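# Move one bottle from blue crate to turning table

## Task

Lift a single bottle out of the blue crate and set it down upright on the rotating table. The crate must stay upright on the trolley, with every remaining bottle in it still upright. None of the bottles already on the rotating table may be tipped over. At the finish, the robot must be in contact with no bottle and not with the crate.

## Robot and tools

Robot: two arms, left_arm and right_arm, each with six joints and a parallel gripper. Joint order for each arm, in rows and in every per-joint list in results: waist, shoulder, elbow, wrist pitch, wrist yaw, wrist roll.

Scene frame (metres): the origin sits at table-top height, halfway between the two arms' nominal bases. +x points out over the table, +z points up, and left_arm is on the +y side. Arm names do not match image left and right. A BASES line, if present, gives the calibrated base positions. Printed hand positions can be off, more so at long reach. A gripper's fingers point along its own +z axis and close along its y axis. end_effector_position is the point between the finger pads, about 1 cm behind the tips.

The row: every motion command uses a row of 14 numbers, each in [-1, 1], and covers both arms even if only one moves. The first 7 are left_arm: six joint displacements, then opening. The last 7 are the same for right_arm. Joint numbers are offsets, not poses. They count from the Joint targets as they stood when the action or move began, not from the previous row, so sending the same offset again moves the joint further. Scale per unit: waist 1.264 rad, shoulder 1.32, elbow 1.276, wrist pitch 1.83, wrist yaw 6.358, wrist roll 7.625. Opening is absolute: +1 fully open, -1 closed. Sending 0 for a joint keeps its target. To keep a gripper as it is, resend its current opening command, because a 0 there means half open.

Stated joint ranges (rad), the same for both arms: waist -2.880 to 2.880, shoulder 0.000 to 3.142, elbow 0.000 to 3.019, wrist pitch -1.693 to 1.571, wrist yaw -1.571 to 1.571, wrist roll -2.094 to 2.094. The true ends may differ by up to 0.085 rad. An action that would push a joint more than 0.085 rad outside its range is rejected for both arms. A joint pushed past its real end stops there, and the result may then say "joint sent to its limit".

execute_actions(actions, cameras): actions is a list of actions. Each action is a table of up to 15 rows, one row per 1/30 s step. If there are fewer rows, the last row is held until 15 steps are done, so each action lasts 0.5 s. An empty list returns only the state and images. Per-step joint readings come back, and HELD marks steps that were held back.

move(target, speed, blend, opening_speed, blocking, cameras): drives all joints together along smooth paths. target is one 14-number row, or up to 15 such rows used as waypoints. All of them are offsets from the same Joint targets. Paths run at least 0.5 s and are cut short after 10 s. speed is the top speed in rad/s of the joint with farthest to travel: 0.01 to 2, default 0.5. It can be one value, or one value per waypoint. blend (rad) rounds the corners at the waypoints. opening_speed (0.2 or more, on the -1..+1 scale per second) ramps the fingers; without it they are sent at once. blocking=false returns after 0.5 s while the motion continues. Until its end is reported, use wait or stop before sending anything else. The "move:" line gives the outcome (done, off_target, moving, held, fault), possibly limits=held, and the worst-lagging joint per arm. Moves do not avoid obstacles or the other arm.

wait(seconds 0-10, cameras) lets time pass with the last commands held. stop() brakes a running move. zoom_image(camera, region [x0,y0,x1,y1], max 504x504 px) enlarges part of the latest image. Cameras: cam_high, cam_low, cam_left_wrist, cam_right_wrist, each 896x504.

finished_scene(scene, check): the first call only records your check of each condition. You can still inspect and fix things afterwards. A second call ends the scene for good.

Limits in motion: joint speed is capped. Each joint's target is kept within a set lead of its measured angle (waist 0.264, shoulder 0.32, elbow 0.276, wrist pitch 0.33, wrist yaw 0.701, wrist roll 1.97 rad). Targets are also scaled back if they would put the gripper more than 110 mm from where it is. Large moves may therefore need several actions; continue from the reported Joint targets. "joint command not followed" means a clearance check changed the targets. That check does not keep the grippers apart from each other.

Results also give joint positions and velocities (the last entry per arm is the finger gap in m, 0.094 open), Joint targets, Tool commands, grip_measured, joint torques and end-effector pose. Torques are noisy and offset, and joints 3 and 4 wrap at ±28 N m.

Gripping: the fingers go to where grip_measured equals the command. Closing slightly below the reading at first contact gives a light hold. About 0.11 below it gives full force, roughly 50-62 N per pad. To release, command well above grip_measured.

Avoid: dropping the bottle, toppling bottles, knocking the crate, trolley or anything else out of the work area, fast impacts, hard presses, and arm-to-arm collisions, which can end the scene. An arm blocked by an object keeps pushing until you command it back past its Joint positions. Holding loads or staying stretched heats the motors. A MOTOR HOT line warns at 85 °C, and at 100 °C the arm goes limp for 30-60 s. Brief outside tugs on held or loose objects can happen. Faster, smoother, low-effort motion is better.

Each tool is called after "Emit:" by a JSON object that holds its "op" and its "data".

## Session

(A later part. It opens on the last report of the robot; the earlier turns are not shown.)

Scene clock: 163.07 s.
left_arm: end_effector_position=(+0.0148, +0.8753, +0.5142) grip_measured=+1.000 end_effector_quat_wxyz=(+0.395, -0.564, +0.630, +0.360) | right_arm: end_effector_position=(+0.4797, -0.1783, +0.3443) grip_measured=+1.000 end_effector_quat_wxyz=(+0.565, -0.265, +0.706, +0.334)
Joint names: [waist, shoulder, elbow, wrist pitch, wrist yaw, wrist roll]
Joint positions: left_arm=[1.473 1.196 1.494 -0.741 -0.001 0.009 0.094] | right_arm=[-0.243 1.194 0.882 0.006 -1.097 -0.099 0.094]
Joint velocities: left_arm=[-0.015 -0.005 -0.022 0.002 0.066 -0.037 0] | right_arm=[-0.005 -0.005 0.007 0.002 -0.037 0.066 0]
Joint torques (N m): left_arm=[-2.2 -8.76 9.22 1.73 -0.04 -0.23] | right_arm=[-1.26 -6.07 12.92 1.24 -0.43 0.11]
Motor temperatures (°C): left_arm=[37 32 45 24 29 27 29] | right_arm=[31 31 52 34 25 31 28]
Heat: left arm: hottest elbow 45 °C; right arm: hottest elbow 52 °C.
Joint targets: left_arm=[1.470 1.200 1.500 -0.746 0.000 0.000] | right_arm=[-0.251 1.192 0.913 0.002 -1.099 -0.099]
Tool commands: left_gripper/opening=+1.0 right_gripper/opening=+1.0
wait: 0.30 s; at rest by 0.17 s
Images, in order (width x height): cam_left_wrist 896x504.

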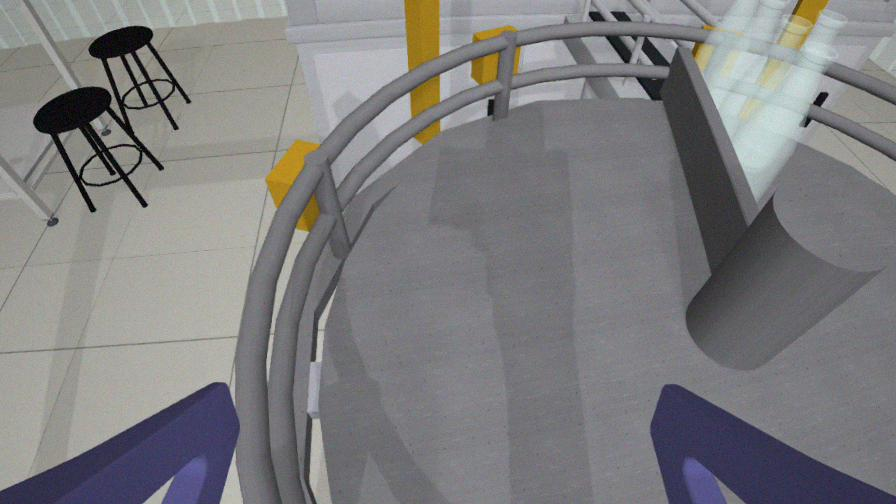

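Emit:
{"op": "move", "data": {"target": [-1.0,0,0,0.08,0,0,1.0,0,0,0,0,0,0,1.0], "speed": 1.0, "cameras": ["cam_left_wrist"]}}

Emit:
{"op": "move", "data": {"target": [-0.353,0.03,-0.282,0.0546,0,0,1.0,0,0,0,0,0,0,1.0], "speed": 0.8}}

Scene clock: 196.63 s.
left_arm: end_effector_position=(+0.4963, +0.4519, +0.5411) grip_measured=+1.000 end_effector_quat_wxyz=(+0.581, -0.077, +0.808, +0.061) | right_arm: end_effector_position=(+0.4797, -0.1783, +0.3443) grip_measured=+1.000 end_effector_quat_wxyz=(+0.565, -0.265, +0.706, +0.334)
Joint names: [waist, shoulder, elbow, wrist pitch, wrist yaw, wrist roll]
Joint positions: left_arm=[0.202 1.199 1.494 -0.617 0 0.009 0.094] | right_arm=[-0.243 1.194 0.882 0.006 -1.097 -0.099 0.094]
Joint velocities: left_arm=[-0.005 -0.005 -0.017 -0.002 -0.037 0.022 0] | right_arm=[-0.015 -0.005 0.017 -0.012 0.037 0.007 0]
Joint torques (N m): left_arm=[-0.79 -9 9.17 2.59 -0.03 -0.21] | right_arm=[-1.32 -6.07 12.89 1.24 -0.42 0.11]
Motor temperatures (°C): left_arm=[37 32 45 24 28 26 28] | right_arm=[31 31 53 34 25 30 27]
Heat: left arm: hottest elbow 45 °C; right arm: hottest elbow 53 °C.
Joint targets: left_arm=[0.207 1.200 1.500 -0.600 0.000 0.000] | right_arm=[-0.251 1.192 0.913 0.002 -1.099 -0.099]
move: done
Images, in order (width x height): cam_left_wrist 896x504.

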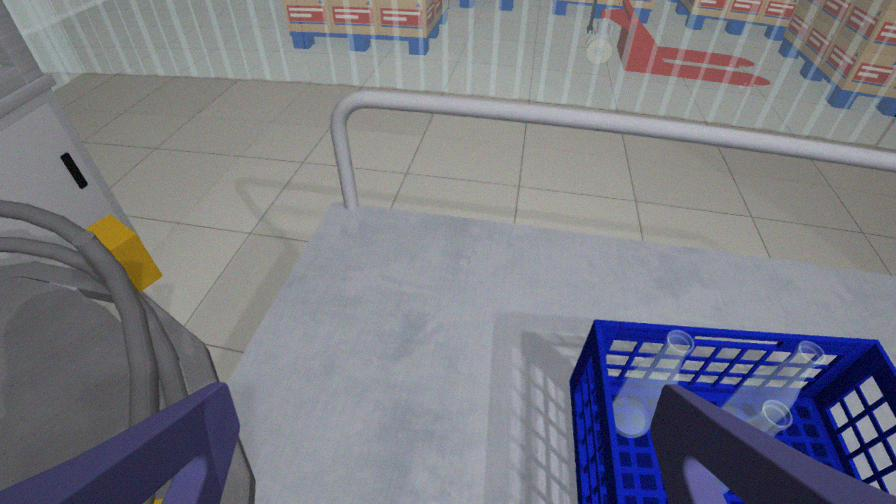

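Scene clock: 197.87 s.
left_arm: end_effector_position=(+0.4874, +0.2113, +0.3179) grip_measured=+1.000 end_effector_quat_wxyz=(+0.446, +0.114, +0.886, -0.053) | right_arm: end_effector_position=(+0.4797, -0.1783, +0.3443) grip_measured=+1.000 end_effector_quat_wxyz=(+0.565, -0.265, +0.706, +0.334)
Joint names: [waist, shoulder, elbow, wrist pitch, wrist yaw, wrist roll]
Joint positions: left_arm=[-0.244 1.249 1.127 -0.516 0.001 0.009 0.094] | right_arm=[-0.243 1.194 0.882 0.006 -1.097 -0.099 0.094]
Joint velocities: left_arm=[-0.005 -0.015 0.007 -0.002 -0.007 0.022 0] | right_arm=[-0.005 -0.005 -0.012 -0.007 -0.066 0.007 0]
Joint torques (N m): left_arm=[-0.73 -10.4 9.96 2.51 -0.04 -0.2] | right_arm=[-1.26 -6.12 12.9 1.24 -0.43 0.11]
Motor temperatures (°C): left_arm=[37 32 46 24 28 26 28] | right_arm=[31 31 53 34 25 30 27]
Heat: left arm: hottest elbow 46 °C; right arm: hottest elbow 53 °C.
Joint targets: left_arm=[-0.240 1.239 1.141 -0.499 0.000 0.000] | right_arm=[-0.251 1.192 0.913 0.002 -1.099 -0.099]
move: done

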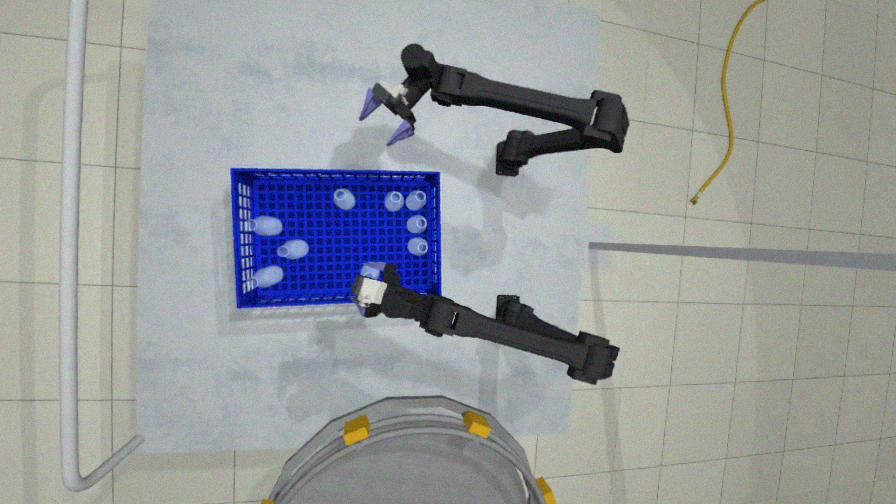

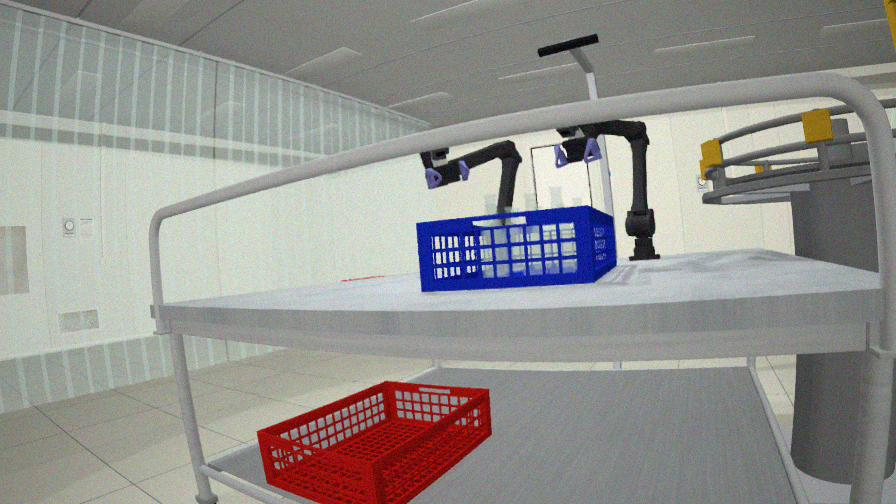

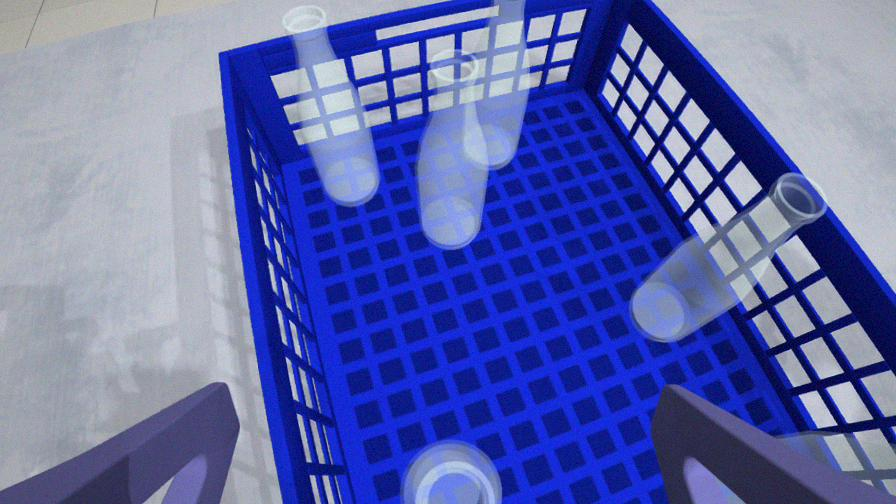

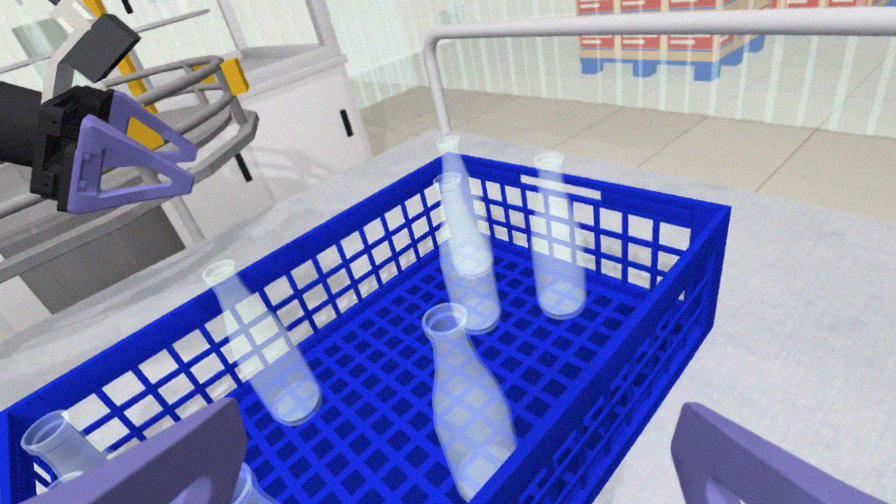

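Emit:
{"op": "move", "data": {"target": [-0.005,0.045,-0.1,0.1,0,0,1.0,0,0,0,0,0,0,1.0], "speed": 0.4, "cameras": ["cam_left_wrist", "cam_right_wrist"]}}

Scene clock: 240.53 s.
left_arm: end_effector_position=(+0.4941, +0.2096, +0.2551) grip_measured=+1.000 end_effector_quat_wxyz=(+0.449, +0.114, +0.885, -0.054) | right_arm: end_effector_position=(+0.4797, -0.1783, +0.3443) grip_measured=+1.000 end_effector_quat_wxyz=(+0.565, -0.265, +0.706, +0.334)
Joint names: [waist, shoulder, elbow, wrist pitch, wrist yaw, wrist roll]
Joint positions: left_arm=[-0.244 1.302 1.002 -0.333 0.001 0.009 0.094] | right_arm=[-0.243 1.194 0.882 0.006 -1.097 -0.099 0.094]
Joint velocities: left_arm=[-0.005 -0.005 0.022 0.012 0.037 0.022 0] | right_arm=[-0.005 0.015 0.027 0.002 -0.051 0.037 0]
Joint torques (N m): left_arm=[-1.67 -10.7 9.29 2.4 -0.02 -0.19] | right_arm=[-1.26 -6.07 12.9 1.24 -0.42 0.11]
Motor temperatures (°C): left_arm=[37 32 51 24 28 26 27] | right_arm=[31 31 54 33 25 29 26]
Heat: left arm: hottest elbow 51 °C; right arm: hottest elbow 54 °C.
Joint targets: left_arm=[-0.246 1.299 1.013 -0.317 0.000 0.000] | right_arm=[-0.251 1.192 0.913 0.002 -1.099 -0.099]
move: done
Images, in order (width x height): cam_left_wrist 896x504, cam_right_wrist 896x504.

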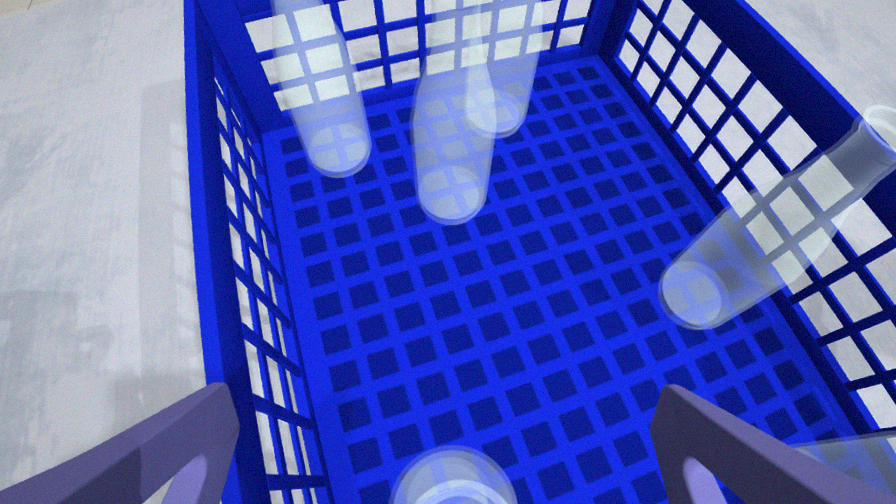

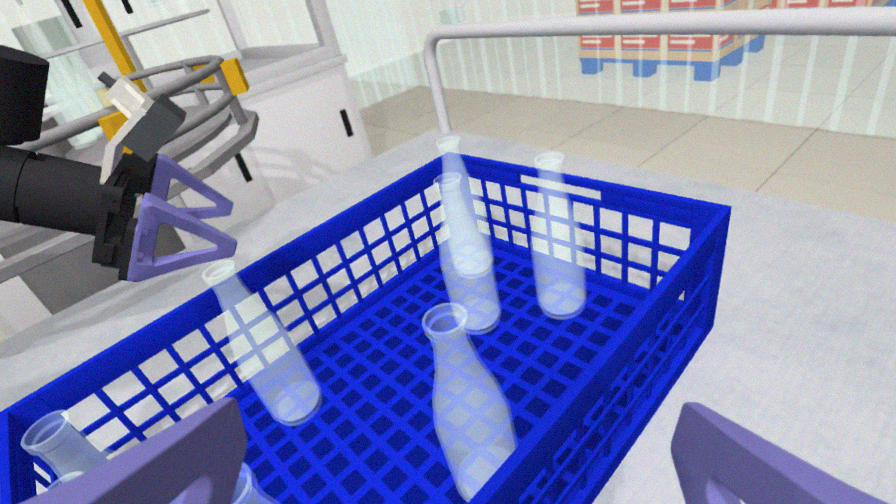

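Emit:
{"op": "zoom_image", "data": {"camera": "cam_right_wrist", "region": [80, 130, 380, 440]}}

Scaled by 1.626 from the camera's 896x504 image, which has a finer 1280x720 frame.

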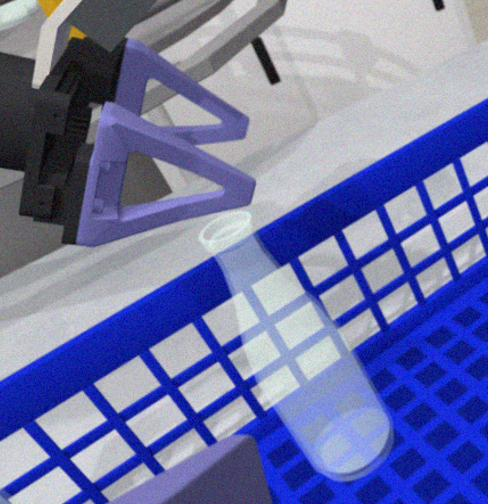

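Emit:
{"op": "move", "data": {"target": [-0.004,0.0621,-0.105,0.1153,0,0,1.0,0,0,0,0,0,0,1.0], "speed": 0.3, "cameras": ["cam_left_wrist", "cam_right_wrist"]}}

Emit:
{"op": "zoom_image", "data": {"camera": "cam_right_wrist", "region": [80, 130, 380, 440]}}

Scene clock: 266.00 s.
left_arm: end_effector_position=(+0.4931, +0.2099, +0.1858) grip_measured=+1.000 end_effector_quat_wxyz=(+0.451, +0.113, +0.884, -0.054) | right_arm: end_effector_position=(+0.4797, -0.1783, +0.3443) grip_measured=+1.000 end_effector_quat_wxyz=(+0.565, -0.265, +0.706, +0.334)
Joint names: [waist, shoulder, elbow, wrist pitch, wrist yaw, wrist roll]
Joint positions: left_arm=[-0.244 1.378 0.872 -0.122 0.001 0.009 0.094] | right_arm=[-0.243 1.194 0.882 0.006 -1.097 -0.099 0.094]
Joint velocities: left_arm=[-0.005 -0.015 0.012 -0.012 0.007 0.007 0] | right_arm=[0.005 -0.005 0.007 -0.002 -0.022 -0.037 0]
Joint torques (N m): left_arm=[-2.49 -10.4 8.39 2.52 -0.05 -0.21] | right_arm=[-1.32 -6.12 12.89 1.24 -0.42 0.11]
Motor temperatures (°C): left_arm=[37 33 51 24 27 26 27] | right_arm=[30 31 54 33 25 29 26]
Heat: left arm: hottest elbow 51 °C; right arm: hottest elbow 54 °C.
Joint targets: left_arm=[-0.251 1.381 0.879 -0.106 0.000 0.000] | right_arm=[-0.251 1.192 0.913 0.002 -1.099 -0.099]
move: done
Images, in order (width x height): cam_left_wrist 896x504, cam_right_wrist 896x504.

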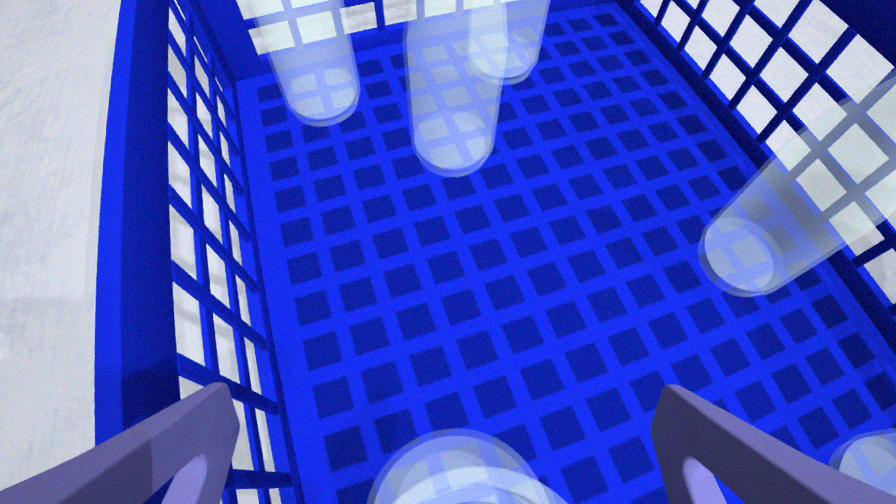

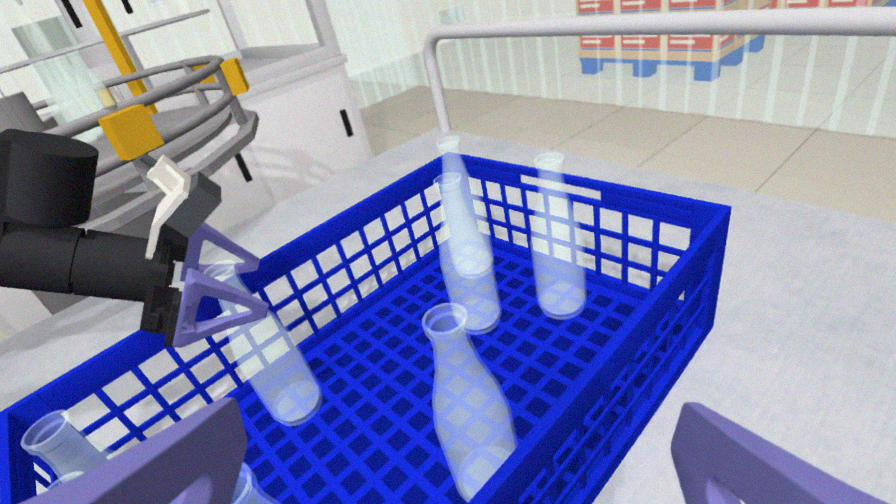

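Scaled by 1.626 from the camera's 896x504 image, which has a finer 1280x720 frame.

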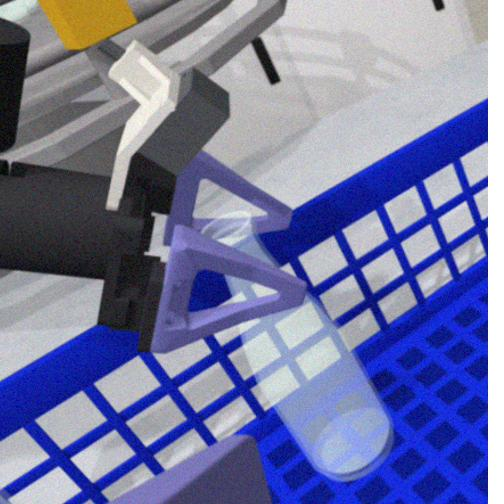

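Emit:
{"op": "zoom_image", "data": {"camera": "cam_left_wrist", "region": [330, 400, 580, 504]}}

Scaled by 2.016 from the camera's 896x504 image, which has a finer 1280x720 frame.

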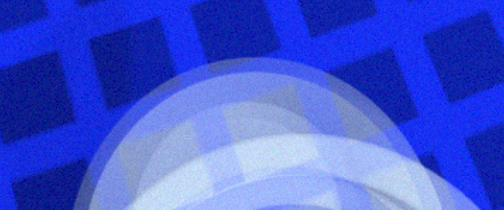

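Emit:
{"op": "move", "data": {"target": [-0.0095,-0.0486,-0.0382,-0.0084,0,0,1.0,0,0,0,0,0,0,1.0], "speed": 0.3, "cameras": ["cam_left_wrist", "cam_right_wrist"]}}

Emit:
{"op": "zoom_image", "data": {"camera": "cam_right_wrist", "region": [80, 130, 380, 440]}}

Emit:
{"op": "zoom_image", "data": {"camera": "cam_left_wrist", "region": [200, 300, 700, 504]}}

Scene clock: 298.83 s.
left_arm: end_effector_position=(+0.4742, +0.2077, +0.1875) grip_measured=+1.000 end_effector_quat_wxyz=(+0.453, +0.119, +0.882, -0.057) | right_arm: end_effector_position=(+0.4797, -0.1783, +0.3443) grip_measured=+1.000 end_effector_quat_wxyz=(+0.565, -0.265, +0.706, +0.334)
Joint names: [waist, shoulder, elbow, wrist pitch, wrist yaw, wrist roll]
Joint positions: left_arm=[-0.256 1.327 0.826 -0.122 0.001 0.009 0.094] | right_arm=[-0.243 1.194 0.882 0.006 -1.097 -0.099 0.094]
Joint velocities: left_arm=[0.005 -0.024 0.012 -0.012 -0.007 -0.007 0] | right_arm=[-0.005 0.005 0.002 -0.012 0.007 -0.022 0]
Joint torques (N m): left_arm=[-2.32 -10.99 8.34 1.66 -0.01 -0.23] | right_arm=[-1.26 -6.07 12.9 1.24 -0.42 0.11]
Motor temperatures (°C): left_arm=[36 32 48 24 27 25 26] | right_arm=[30 31 55 32 25 28 25]
Heat: left arm: hottest elbow 48 °C; right arm: hottest elbow 55 °C.
Joint targets: left_arm=[-0.263 1.317 0.830 -0.121 0.000 0.000] | right_arm=[-0.251 1.192 0.913 0.002 -1.099 -0.099]
move: done
Images, in order (width x height): cam_left_wrist 896x504, cam_right_wrist 896x504.

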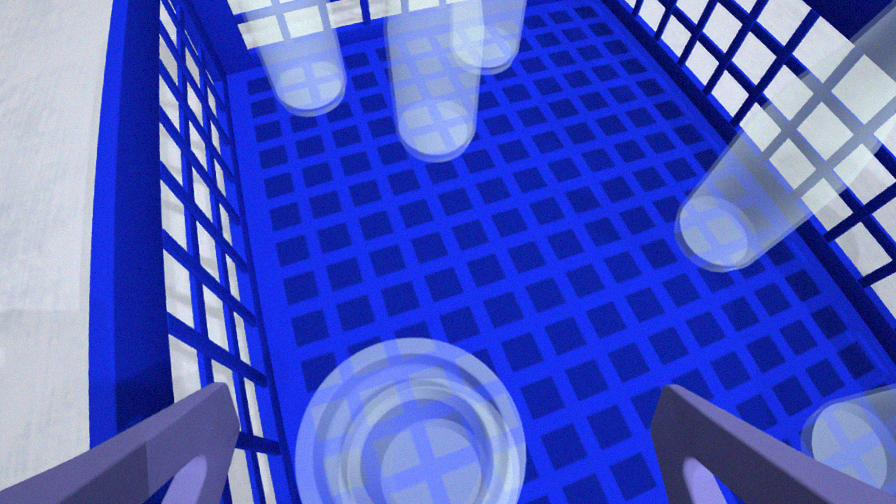

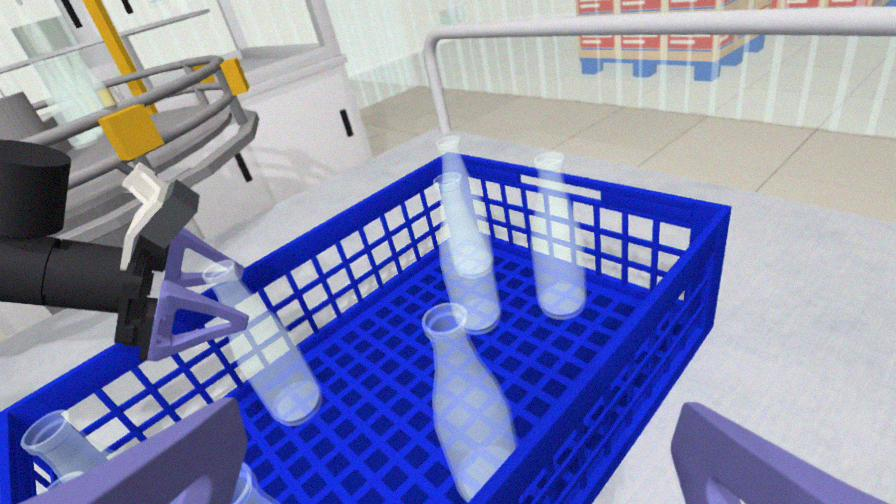

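Scaled by 1.626 from the camera's 896x504 image, which has a finer 1280x720 frame.

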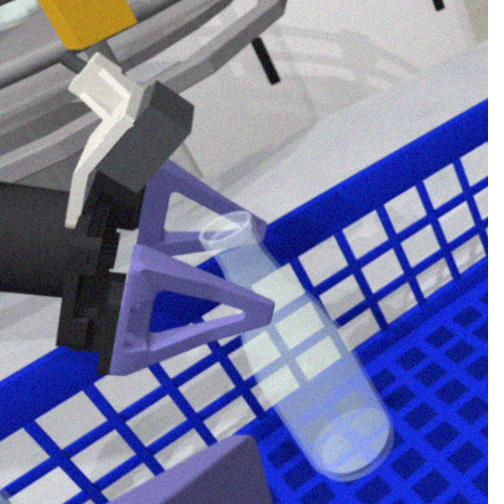

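Scaled by 1.008 from the camera's 896x504 image, which has a finer 1280x720 frame.

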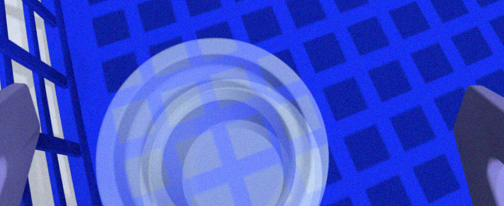

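Emit:
{"op": "move", "data": {"target": [0.0158,0.0079,-0.0079,0.0112,0,0,1.0,0,0,0,0,0,0,1.0], "speed": 0.2, "cameras": ["cam_left_wrist"]}}

Scene clock: 333.87 s.
left_arm: end_effector_position=(+0.4722, +0.2112, +0.1828) grip_measured=+1.000 end_effector_quat_wxyz=(+0.451, +0.117, +0.883, -0.056) | right_arm: end_effector_position=(+0.4797, -0.1783, +0.3443) grip_measured=+1.000 end_effector_quat_wxyz=(+0.565, -0.265, +0.706, +0.334)
Joint names: [waist, shoulder, elbow, wrist pitch, wrist yaw, wrist roll]
Joint positions: left_arm=[-0.251 1.327 0.816 -0.117 0.001 0.009 0.094] | right_arm=[-0.243 1.194 0.882 0.006 -1.097 -0.099 0.094]
Joint velocities: left_arm=[0.005 -0.005 -0.017 0.002 -0.007 -0.051 0] | right_arm=[0.005 -0.015 0.022 0.007 -0.007 -0.022 0]
Joint torques (N m): left_arm=[-1.2 -9.7 8.24 2.44 -0.07 -0.21] | right_arm=[-1.26 -6.07 12.89 1.24 -0.42 0.11]
Motor temperatures (°C): left_arm=[36 32 46 24 27 25 26] | right_arm=[30 31 55 32 25 28 25]
Heat: left arm: hottest elbow 46 °C; right arm: hottest elbow 55 °C.
Joint targets: left_arm=[-0.243 1.327 0.820 -0.100 0.000 0.000] | right_arm=[-0.251 1.192 0.913 0.002 -1.099 -0.099]
move: done
Images, in order (width x height): cam_left_wrist 896x504.

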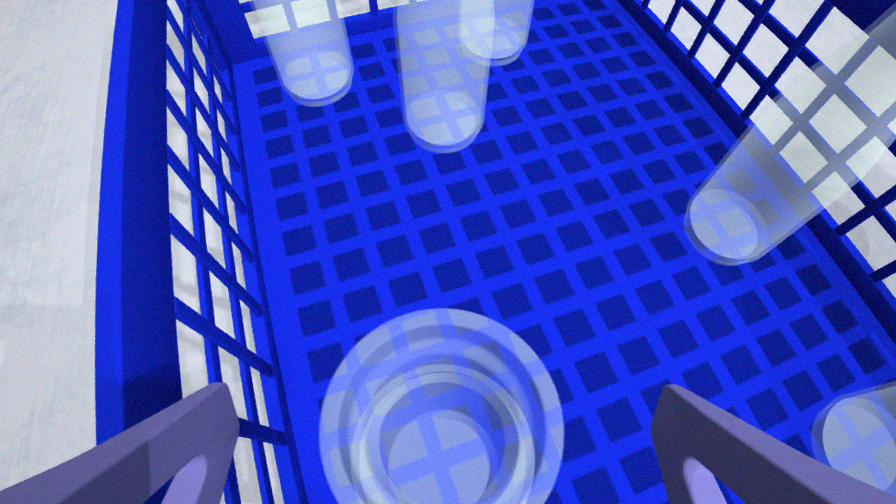

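Emit:
{"op": "move", "data": {"target": [0,0,0,0,0,0,-0.5,0,0,0,0,0,0,1.0], "opening_speed": 0.7, "cameras": ["cam_left_wrist", "cam_right_wrist"]}}

Scene clock: 344.23 s.
left_arm: end_effector_position=(+0.4723, +0.2115, +0.1829) grip_measured=-0.332 end_effector_quat_wxyz=(+0.451, +0.116, +0.883, -0.055) | right_arm: end_effector_position=(+0.4797, -0.1783, +0.3443) grip_measured=+1.000 end_effector_quat_wxyz=(+0.565, -0.265, +0.706, +0.334)
Joint names: [waist, shoulder, elbow, wrist pitch, wrist yaw, wrist roll]
Joint positions: left_arm=[-0.25 1.327 0.816 -0.116 0.001 0.009 0.031] | right_arm=[-0.243 1.194 0.882 0.006 -1.097 -0.099 0.094]
Joint velocities: left_arm=[-0.015 -0.005 0.037 -0.007 -0.007 0.037 -0.001] | right_arm=[-0.015 -0.005 -0.012 -0.002 -0.051 -0.007 0]
Joint torques (N m): left_arm=[-1.38 -10.05 8.14 2.43 -0.03 -0.2] | right_arm=[-1.26 -6.07 12.9 1.24 -0.43 0.11]
Motor temperatures (°C): left_arm=[36 32 46 24 26 25 26] | right_arm=[30 31 56 32 25 28 25]
Heat: left arm: hottest elbow 46 °C; right arm: hottest elbow 56 °C.
Joint targets: left_arm=[-0.243 1.327 0.820 -0.100 0.000 0.000] | right_arm=[-0.251 1.192 0.913 0.002 -1.099 -0.099]
move: done
Images, in order (width x height): cam_left_wrist 896x504, cam_right_wrist 896x504.

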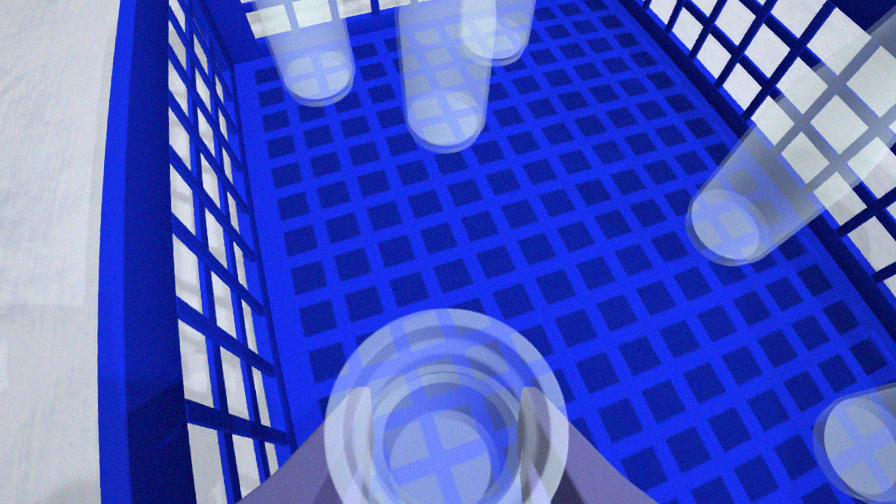

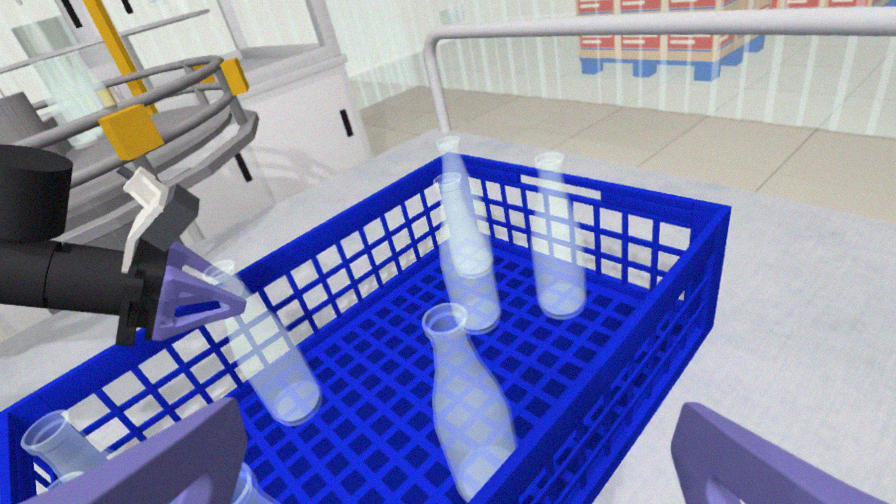

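Emit:
{"op": "move", "data": {"target": [0,-0.0879,0.1583,-0.1716,0,0,-0.5,0,0,0,0,0,0,1.0], "speed": 0.25, "cameras": ["cam_left_wrist", "cam_right_wrist"]}}

Scene clock: 364.83 s.
left_arm: end_effector_position=(+0.4593, +0.2149, +0.2430) grip_measured=-0.333 end_effector_quat_wxyz=(+0.416, +0.118, +0.900, -0.051) | right_arm: end_effector_position=(+0.4797, -0.1783, +0.3443) grip_measured=+1.000 end_effector_quat_wxyz=(+0.565, -0.265, +0.706, +0.334)
Joint names: [waist, shoulder, elbow, wrist pitch, wrist yaw, wrist roll]
Joint positions: left_arm=[-0.25 1.236 0.949 -0.418 0.001 0.009 0.031] | right_arm=[-0.243 1.194 0.882 0.006 -1.097 -0.099 0.094]
Joint velocities: left_arm=[-0.005 -0.005 0.017 -0.022 -0.007 -0.066 0.001] | right_arm=[-0.005 -0.015 -0.002 0.007 -0.007 -0.051 0]
Joint torques (N m): left_arm=[-0.97 -11.11 13.7 1.84 -0.05 -0.18] | right_arm=[-1.32 -6.07 12.92 1.24 -0.43 0.11]
Motor temperatures (°C): left_arm=[36 32 46 24 26 25 27] | right_arm=[30 31 56 32 25 28 25]
Heat: left arm: hottest elbow 46 °C; right arm: hottest elbow 56 °C.
Joint targets: left_arm=[-0.243 1.211 1.022 -0.414 0.000 0.000] | right_arm=[-0.251 1.192 0.913 0.002 -1.099 -0.099]
move: off_target (left_arm); left_arm: the elbow is farthest, 0.073 rad from its target
Images, in order (width x height): cam_left_wrist 896x504, cam_right_wrist 896x504.

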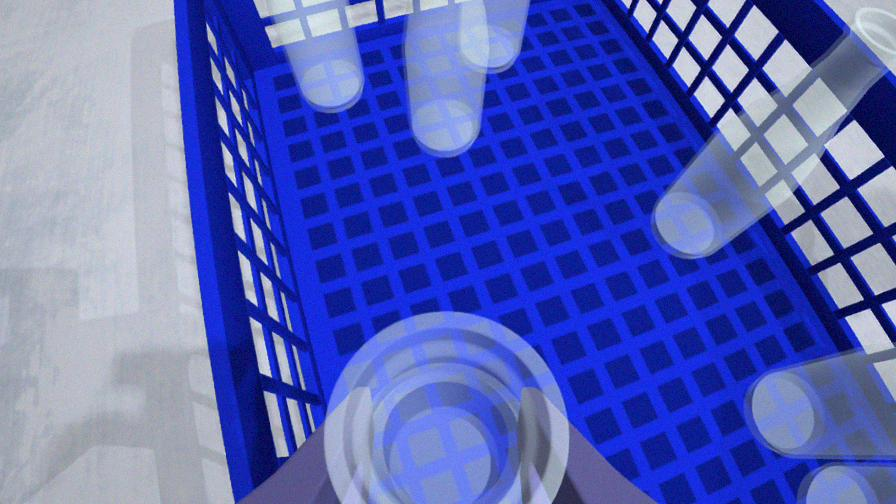

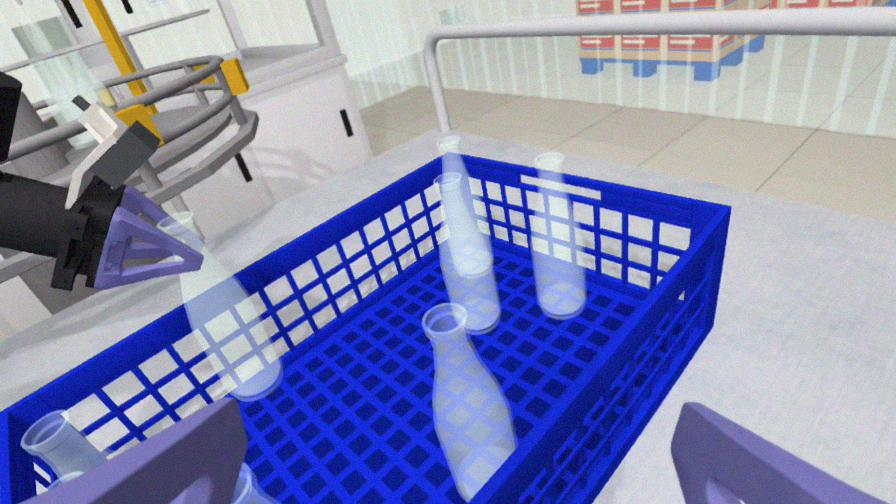

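Emit:
{"op": "move", "data": {"target": [[0,-0.0333,0.2429,-0.1519,0,0,-0.5,0,0,0,0,0,0,1.0],[0,0.0053,0.4741,-0.2863,0,0,-0.5,0,0,0,0,0,0,1.0],[0,0.0924,0.7586,-0.4251,0,0,-0.5,0,0,0,0,0,0,1.0],[0,0.175,0.9781,-0.5202,0,0,-0.5,0,0,0,0,0,0,1.0]], "speed": 0.4, "blend": 0.05}}

Scene clock: 381.80 s.
left_arm: end_effector_position=(+0.4651, +0.2134, +0.6357) grip_measured=-0.333 end_effector_quat_wxyz=(+0.457, +0.116, +0.880, -0.056) | right_arm: end_effector_position=(+0.4797, -0.1783, +0.3443) grip_measured=+1.000 end_effector_quat_wxyz=(+0.565, -0.265, +0.706, +0.334)
Joint names: [waist, shoulder, elbow, wrist pitch, wrist yaw, wrist roll]
Joint positions: left_arm=[-0.25 1.447 2.205 -1.371 0.001 0.009 0.031] | right_arm=[-0.243 1.194 0.882 0.006 -1.097 -0.099 0.094]
Joint velocities: left_arm=[0.005 -0.005 -0.007 0.007 -0.11 -0.007 -0.001] | right_arm=[-0.005 0.005 -0.012 0.002 0.066 -0.022 0]
Joint torques (N m): left_arm=[-1.32 -10.99 11.56 1.98 -0.05 -0.21] | right_arm=[-1.32 -6.07 12.9 1.24 -0.43 0.11]
Motor temperatures (°C): left_arm=[36 32 52 24 26 25 28] | right_arm=[30 31 56 32 25 27 24]
Heat: left arm: hottest elbow 52 °C; right arm: hottest elbow 56 °C.
Joint targets: left_arm=[-0.243 1.442 2.270 -1.367 0.000 0.000] | right_arm=[-0.251 1.192 0.913 0.002 -1.099 -0.099]
move: off_target (left_arm); left_arm: the elbow is farthest, 0.065 rad from its target

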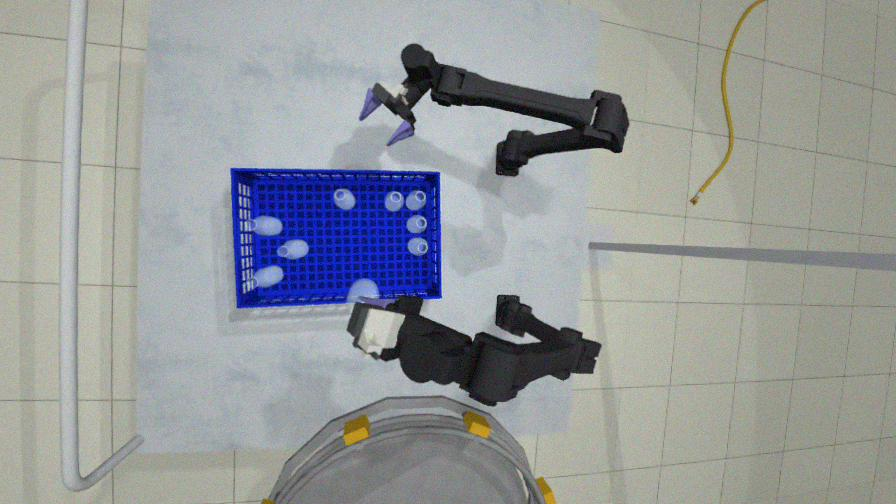

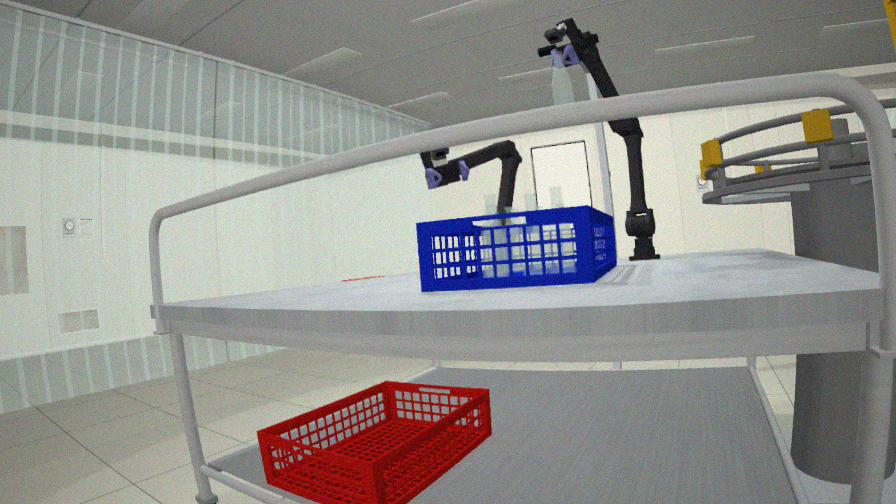

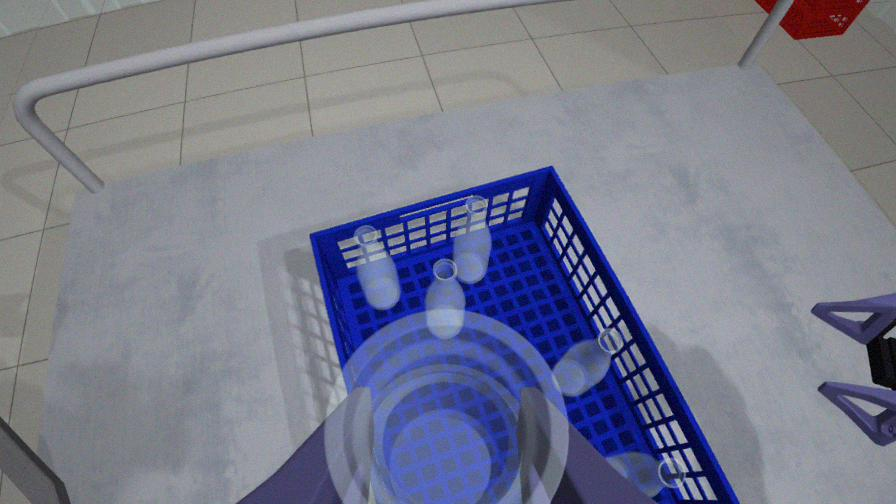

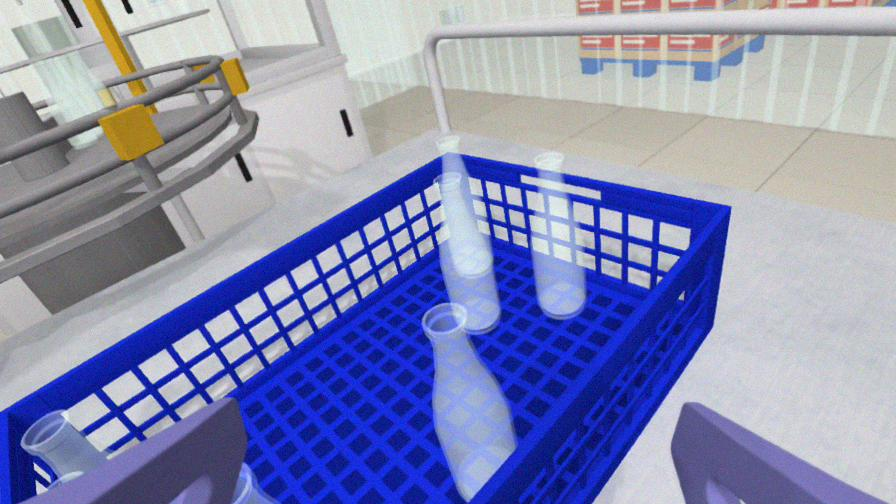

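Emit:
{"op": "move", "data": {"target": [1.0, 0, 0, 0, 0, 0, -0.5, 0, 0, 0, 0, 0, 0, 1.0], "speed": 0.6, "cameras": ["cam_high", "cam_left_wrist"]}}

Scene clock: 407.50 s.
left_arm: end_effector_position=(+0.2335, +0.7916, +0.6327) grip_measured=-0.333 end_effector_quat_wxyz=(+0.398, -0.433, +0.777, +0.226) | right_arm: end_effector_position=(+0.4797, -0.1783, +0.3443) grip_measured=+1.000 end_effector_quat_wxyz=(+0.565, -0.265, +0.706, +0.334)
Joint names: [waist, shoulder, elbow, wrist pitch, wrist yaw, wrist roll]
Joint positions: left_arm=[1.026 1.453 2.205 -1.372 -0.001 0.008 0.031] | right_arm=[-0.243 1.194 0.882 0.006 -1.097 -0.099 0.094]
Joint velocities: left_arm=[-0.024 -0.015 0.017 0.012 0.066 -0.007 0] | right_arm=[-0.015 -0.005 -0.007 -0.002 0.081 -0.066 0]
Joint torques (N m): left_arm=[-2.55 -11.34 11.38 2.07 0.01 -0.19] | right_arm=[-1.26 -6.07 12.92 1.24 -0.43 0.11]
Motor temperatures (°C): left_arm=[36 32 51 24 26 25 28] | right_arm=[29 30 57 31 24 27 24]
Heat: left arm: hottest elbow 51 °C; right arm: hottest elbow 57 °C.
Joint targets: left_arm=[1.021 1.442 2.270 -1.367 0.000 0.000] | right_arm=[-0.251 1.192 0.913 0.002 -1.099 -0.099]
move: off_target (left_arm); left_arm: the elbow is farthest, 0.065 rad from its target
Images, in order (width x height): cam_high 896x504, cam_left_wrist 896x504.

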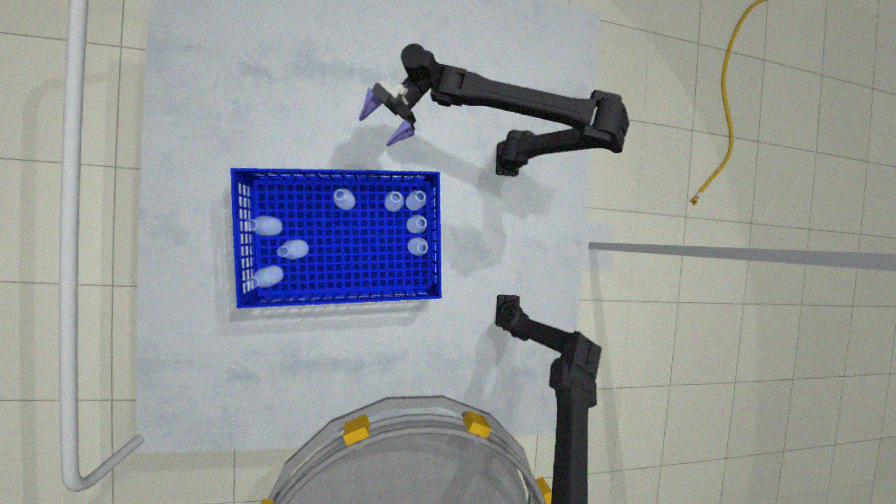

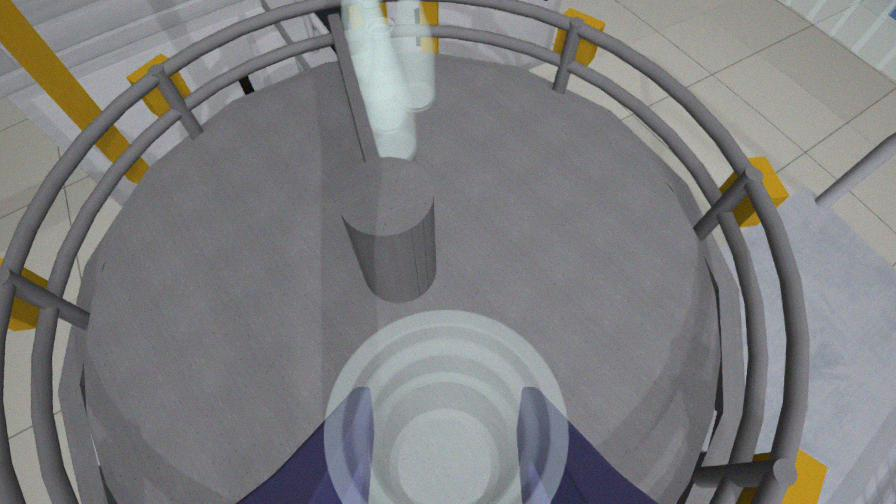

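Emit:
{"op": "move", "data": {"target": [[0, -0.1163, -0.3158, 0.1373, 0, 0, -0.5, 0, 0, 0, 0, 0, 0, 1.0], [0, -0.1848, -0.5585, 0.2587, 0, 0, -0.5, 0, 0, 0, 0, 0, 0, 1.0]], "speed": 0.45, "blend": 0.06, "cameras": ["cam_left_wrist"]}}

Scene clock: 442.53 s.
left_arm: end_effector_position=(+0.2330, +0.7908, +0.4853) grip_measured=-0.333 end_effector_quat_wxyz=(+0.401, -0.432, +0.775, +0.228) | right_arm: end_effector_position=(+0.4797, -0.1783, +0.3443) grip_measured=+1.000 end_effector_quat_wxyz=(+0.565, -0.265, +0.706, +0.334)
Joint names: [waist, shoulder, elbow, wrist pitch, wrist yaw, wrist roll]
Joint positions: left_arm=[1.026 1.226 1.536 -0.921 -0.001 0.008 0.031] | right_arm=[-0.243 1.194 0.882 0.006 -1.097 -0.099 0.094]
Joint velocities: left_arm=[-0.005 -0.005 0.002 -0.007 -0.051 0.022 0] | right_arm=[-0.015 -0.005 -0.012 -0.007 -0.022 0.022 0]
Joint torques (N m): left_arm=[-1.96 -11.99 10.17 2.89 0.01 -0.19] | right_arm=[-1.26 -6.12 12.89 1.22 -0.42 0.11]
Motor temperatures (°C): left_arm=[35 32 52 24 26 25 28] | right_arm=[29 30 57 31 24 27 24]
Heat: left arm: hottest elbow 52 °C; right arm: hottest elbow 57 °C.
Joint targets: left_arm=[1.021 1.198 1.557 -0.893 0.000 0.000] | right_arm=[-0.251 1.192 0.913 0.002 -1.099 -0.099]
move: done
Images, in order (width x height): cam_left_wrist 896x504.

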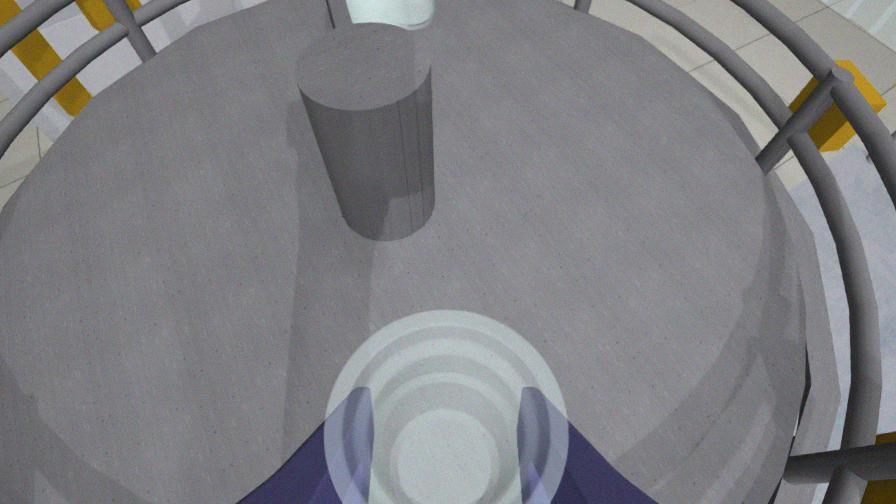

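Emit:
{"op": "move", "data": {"target": [0, -0.0322, -0.178, 0.094, 0, 0, -0.5, 0, 0, 0, 0, 0, 0, 1.0], "speed": 0.18, "cameras": ["cam_left_wrist", "cam_low"]}}

Scene clock: 470.83 s.
left_arm: end_effector_position=(+0.2319, +0.7889, +0.4100) grip_measured=-0.333 end_effector_quat_wxyz=(+0.396, -0.433, +0.778, +0.225) | right_arm: end_effector_position=(+0.4797, -0.1783, +0.3443) grip_measured=+1.000 end_effector_quat_wxyz=(+0.565, -0.265, +0.706, +0.334)
Joint names: [waist, shoulder, elbow, wrist pitch, wrist yaw, wrist roll]
Joint positions: left_arm=[1.026 1.185 1.309 -0.749 -0.001 0.008 0.031] | right_arm=[-0.243 1.194 0.882 0.006 -1.097 -0.099 0.094]
Joint velocities: left_arm=[-0.015 -0.005 -0.007 -0.017 0.022 -0.066 0.001] | right_arm=[-0.005 -0.005 -0.012 0.002 -0.022 0.007 0]
Joint torques (N m): left_arm=[-2.2 -11.34 10.39 2.82 0.01 -0.18] | right_arm=[-1.32 -6.12 12.9 1.24 -0.43 0.11]
Motor temperatures (°C): left_arm=[35 33 55 24 26 25 29] | right_arm=[29 30 58 31 24 27 24]
Heat: left arm: hottest elbow 55 °C; right arm: hottest elbow 58 °C.
Joint targets: left_arm=[1.021 1.156 1.330 -0.721 0.000 0.000] | right_arm=[-0.251 1.192 0.913 0.002 -1.099 -0.099]
move: done
Images, in order (width x height): cam_low 896x504, cam_left_wrist 896x504.

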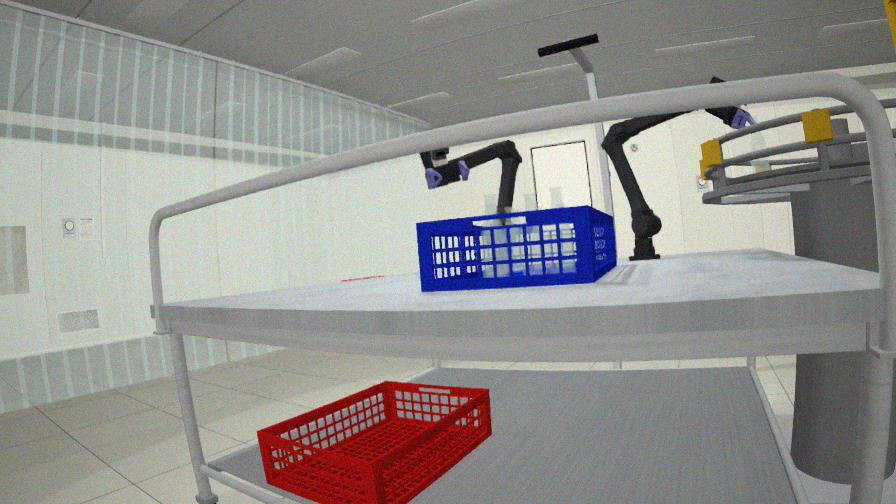

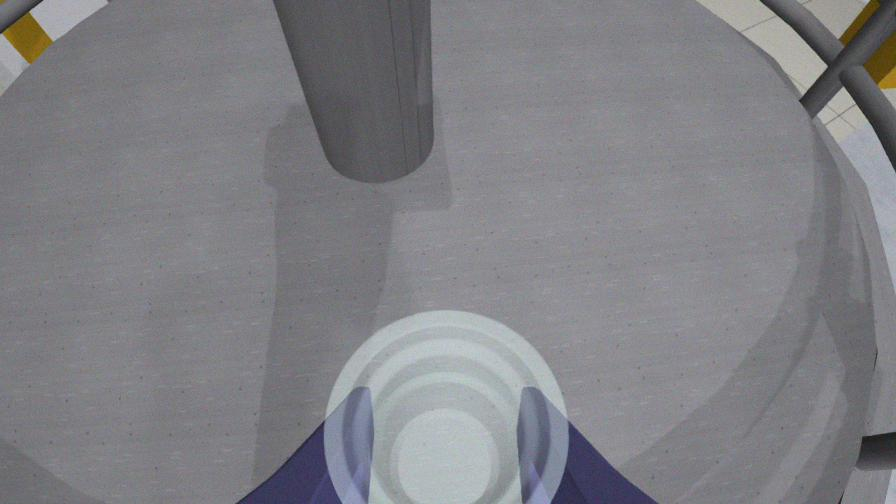

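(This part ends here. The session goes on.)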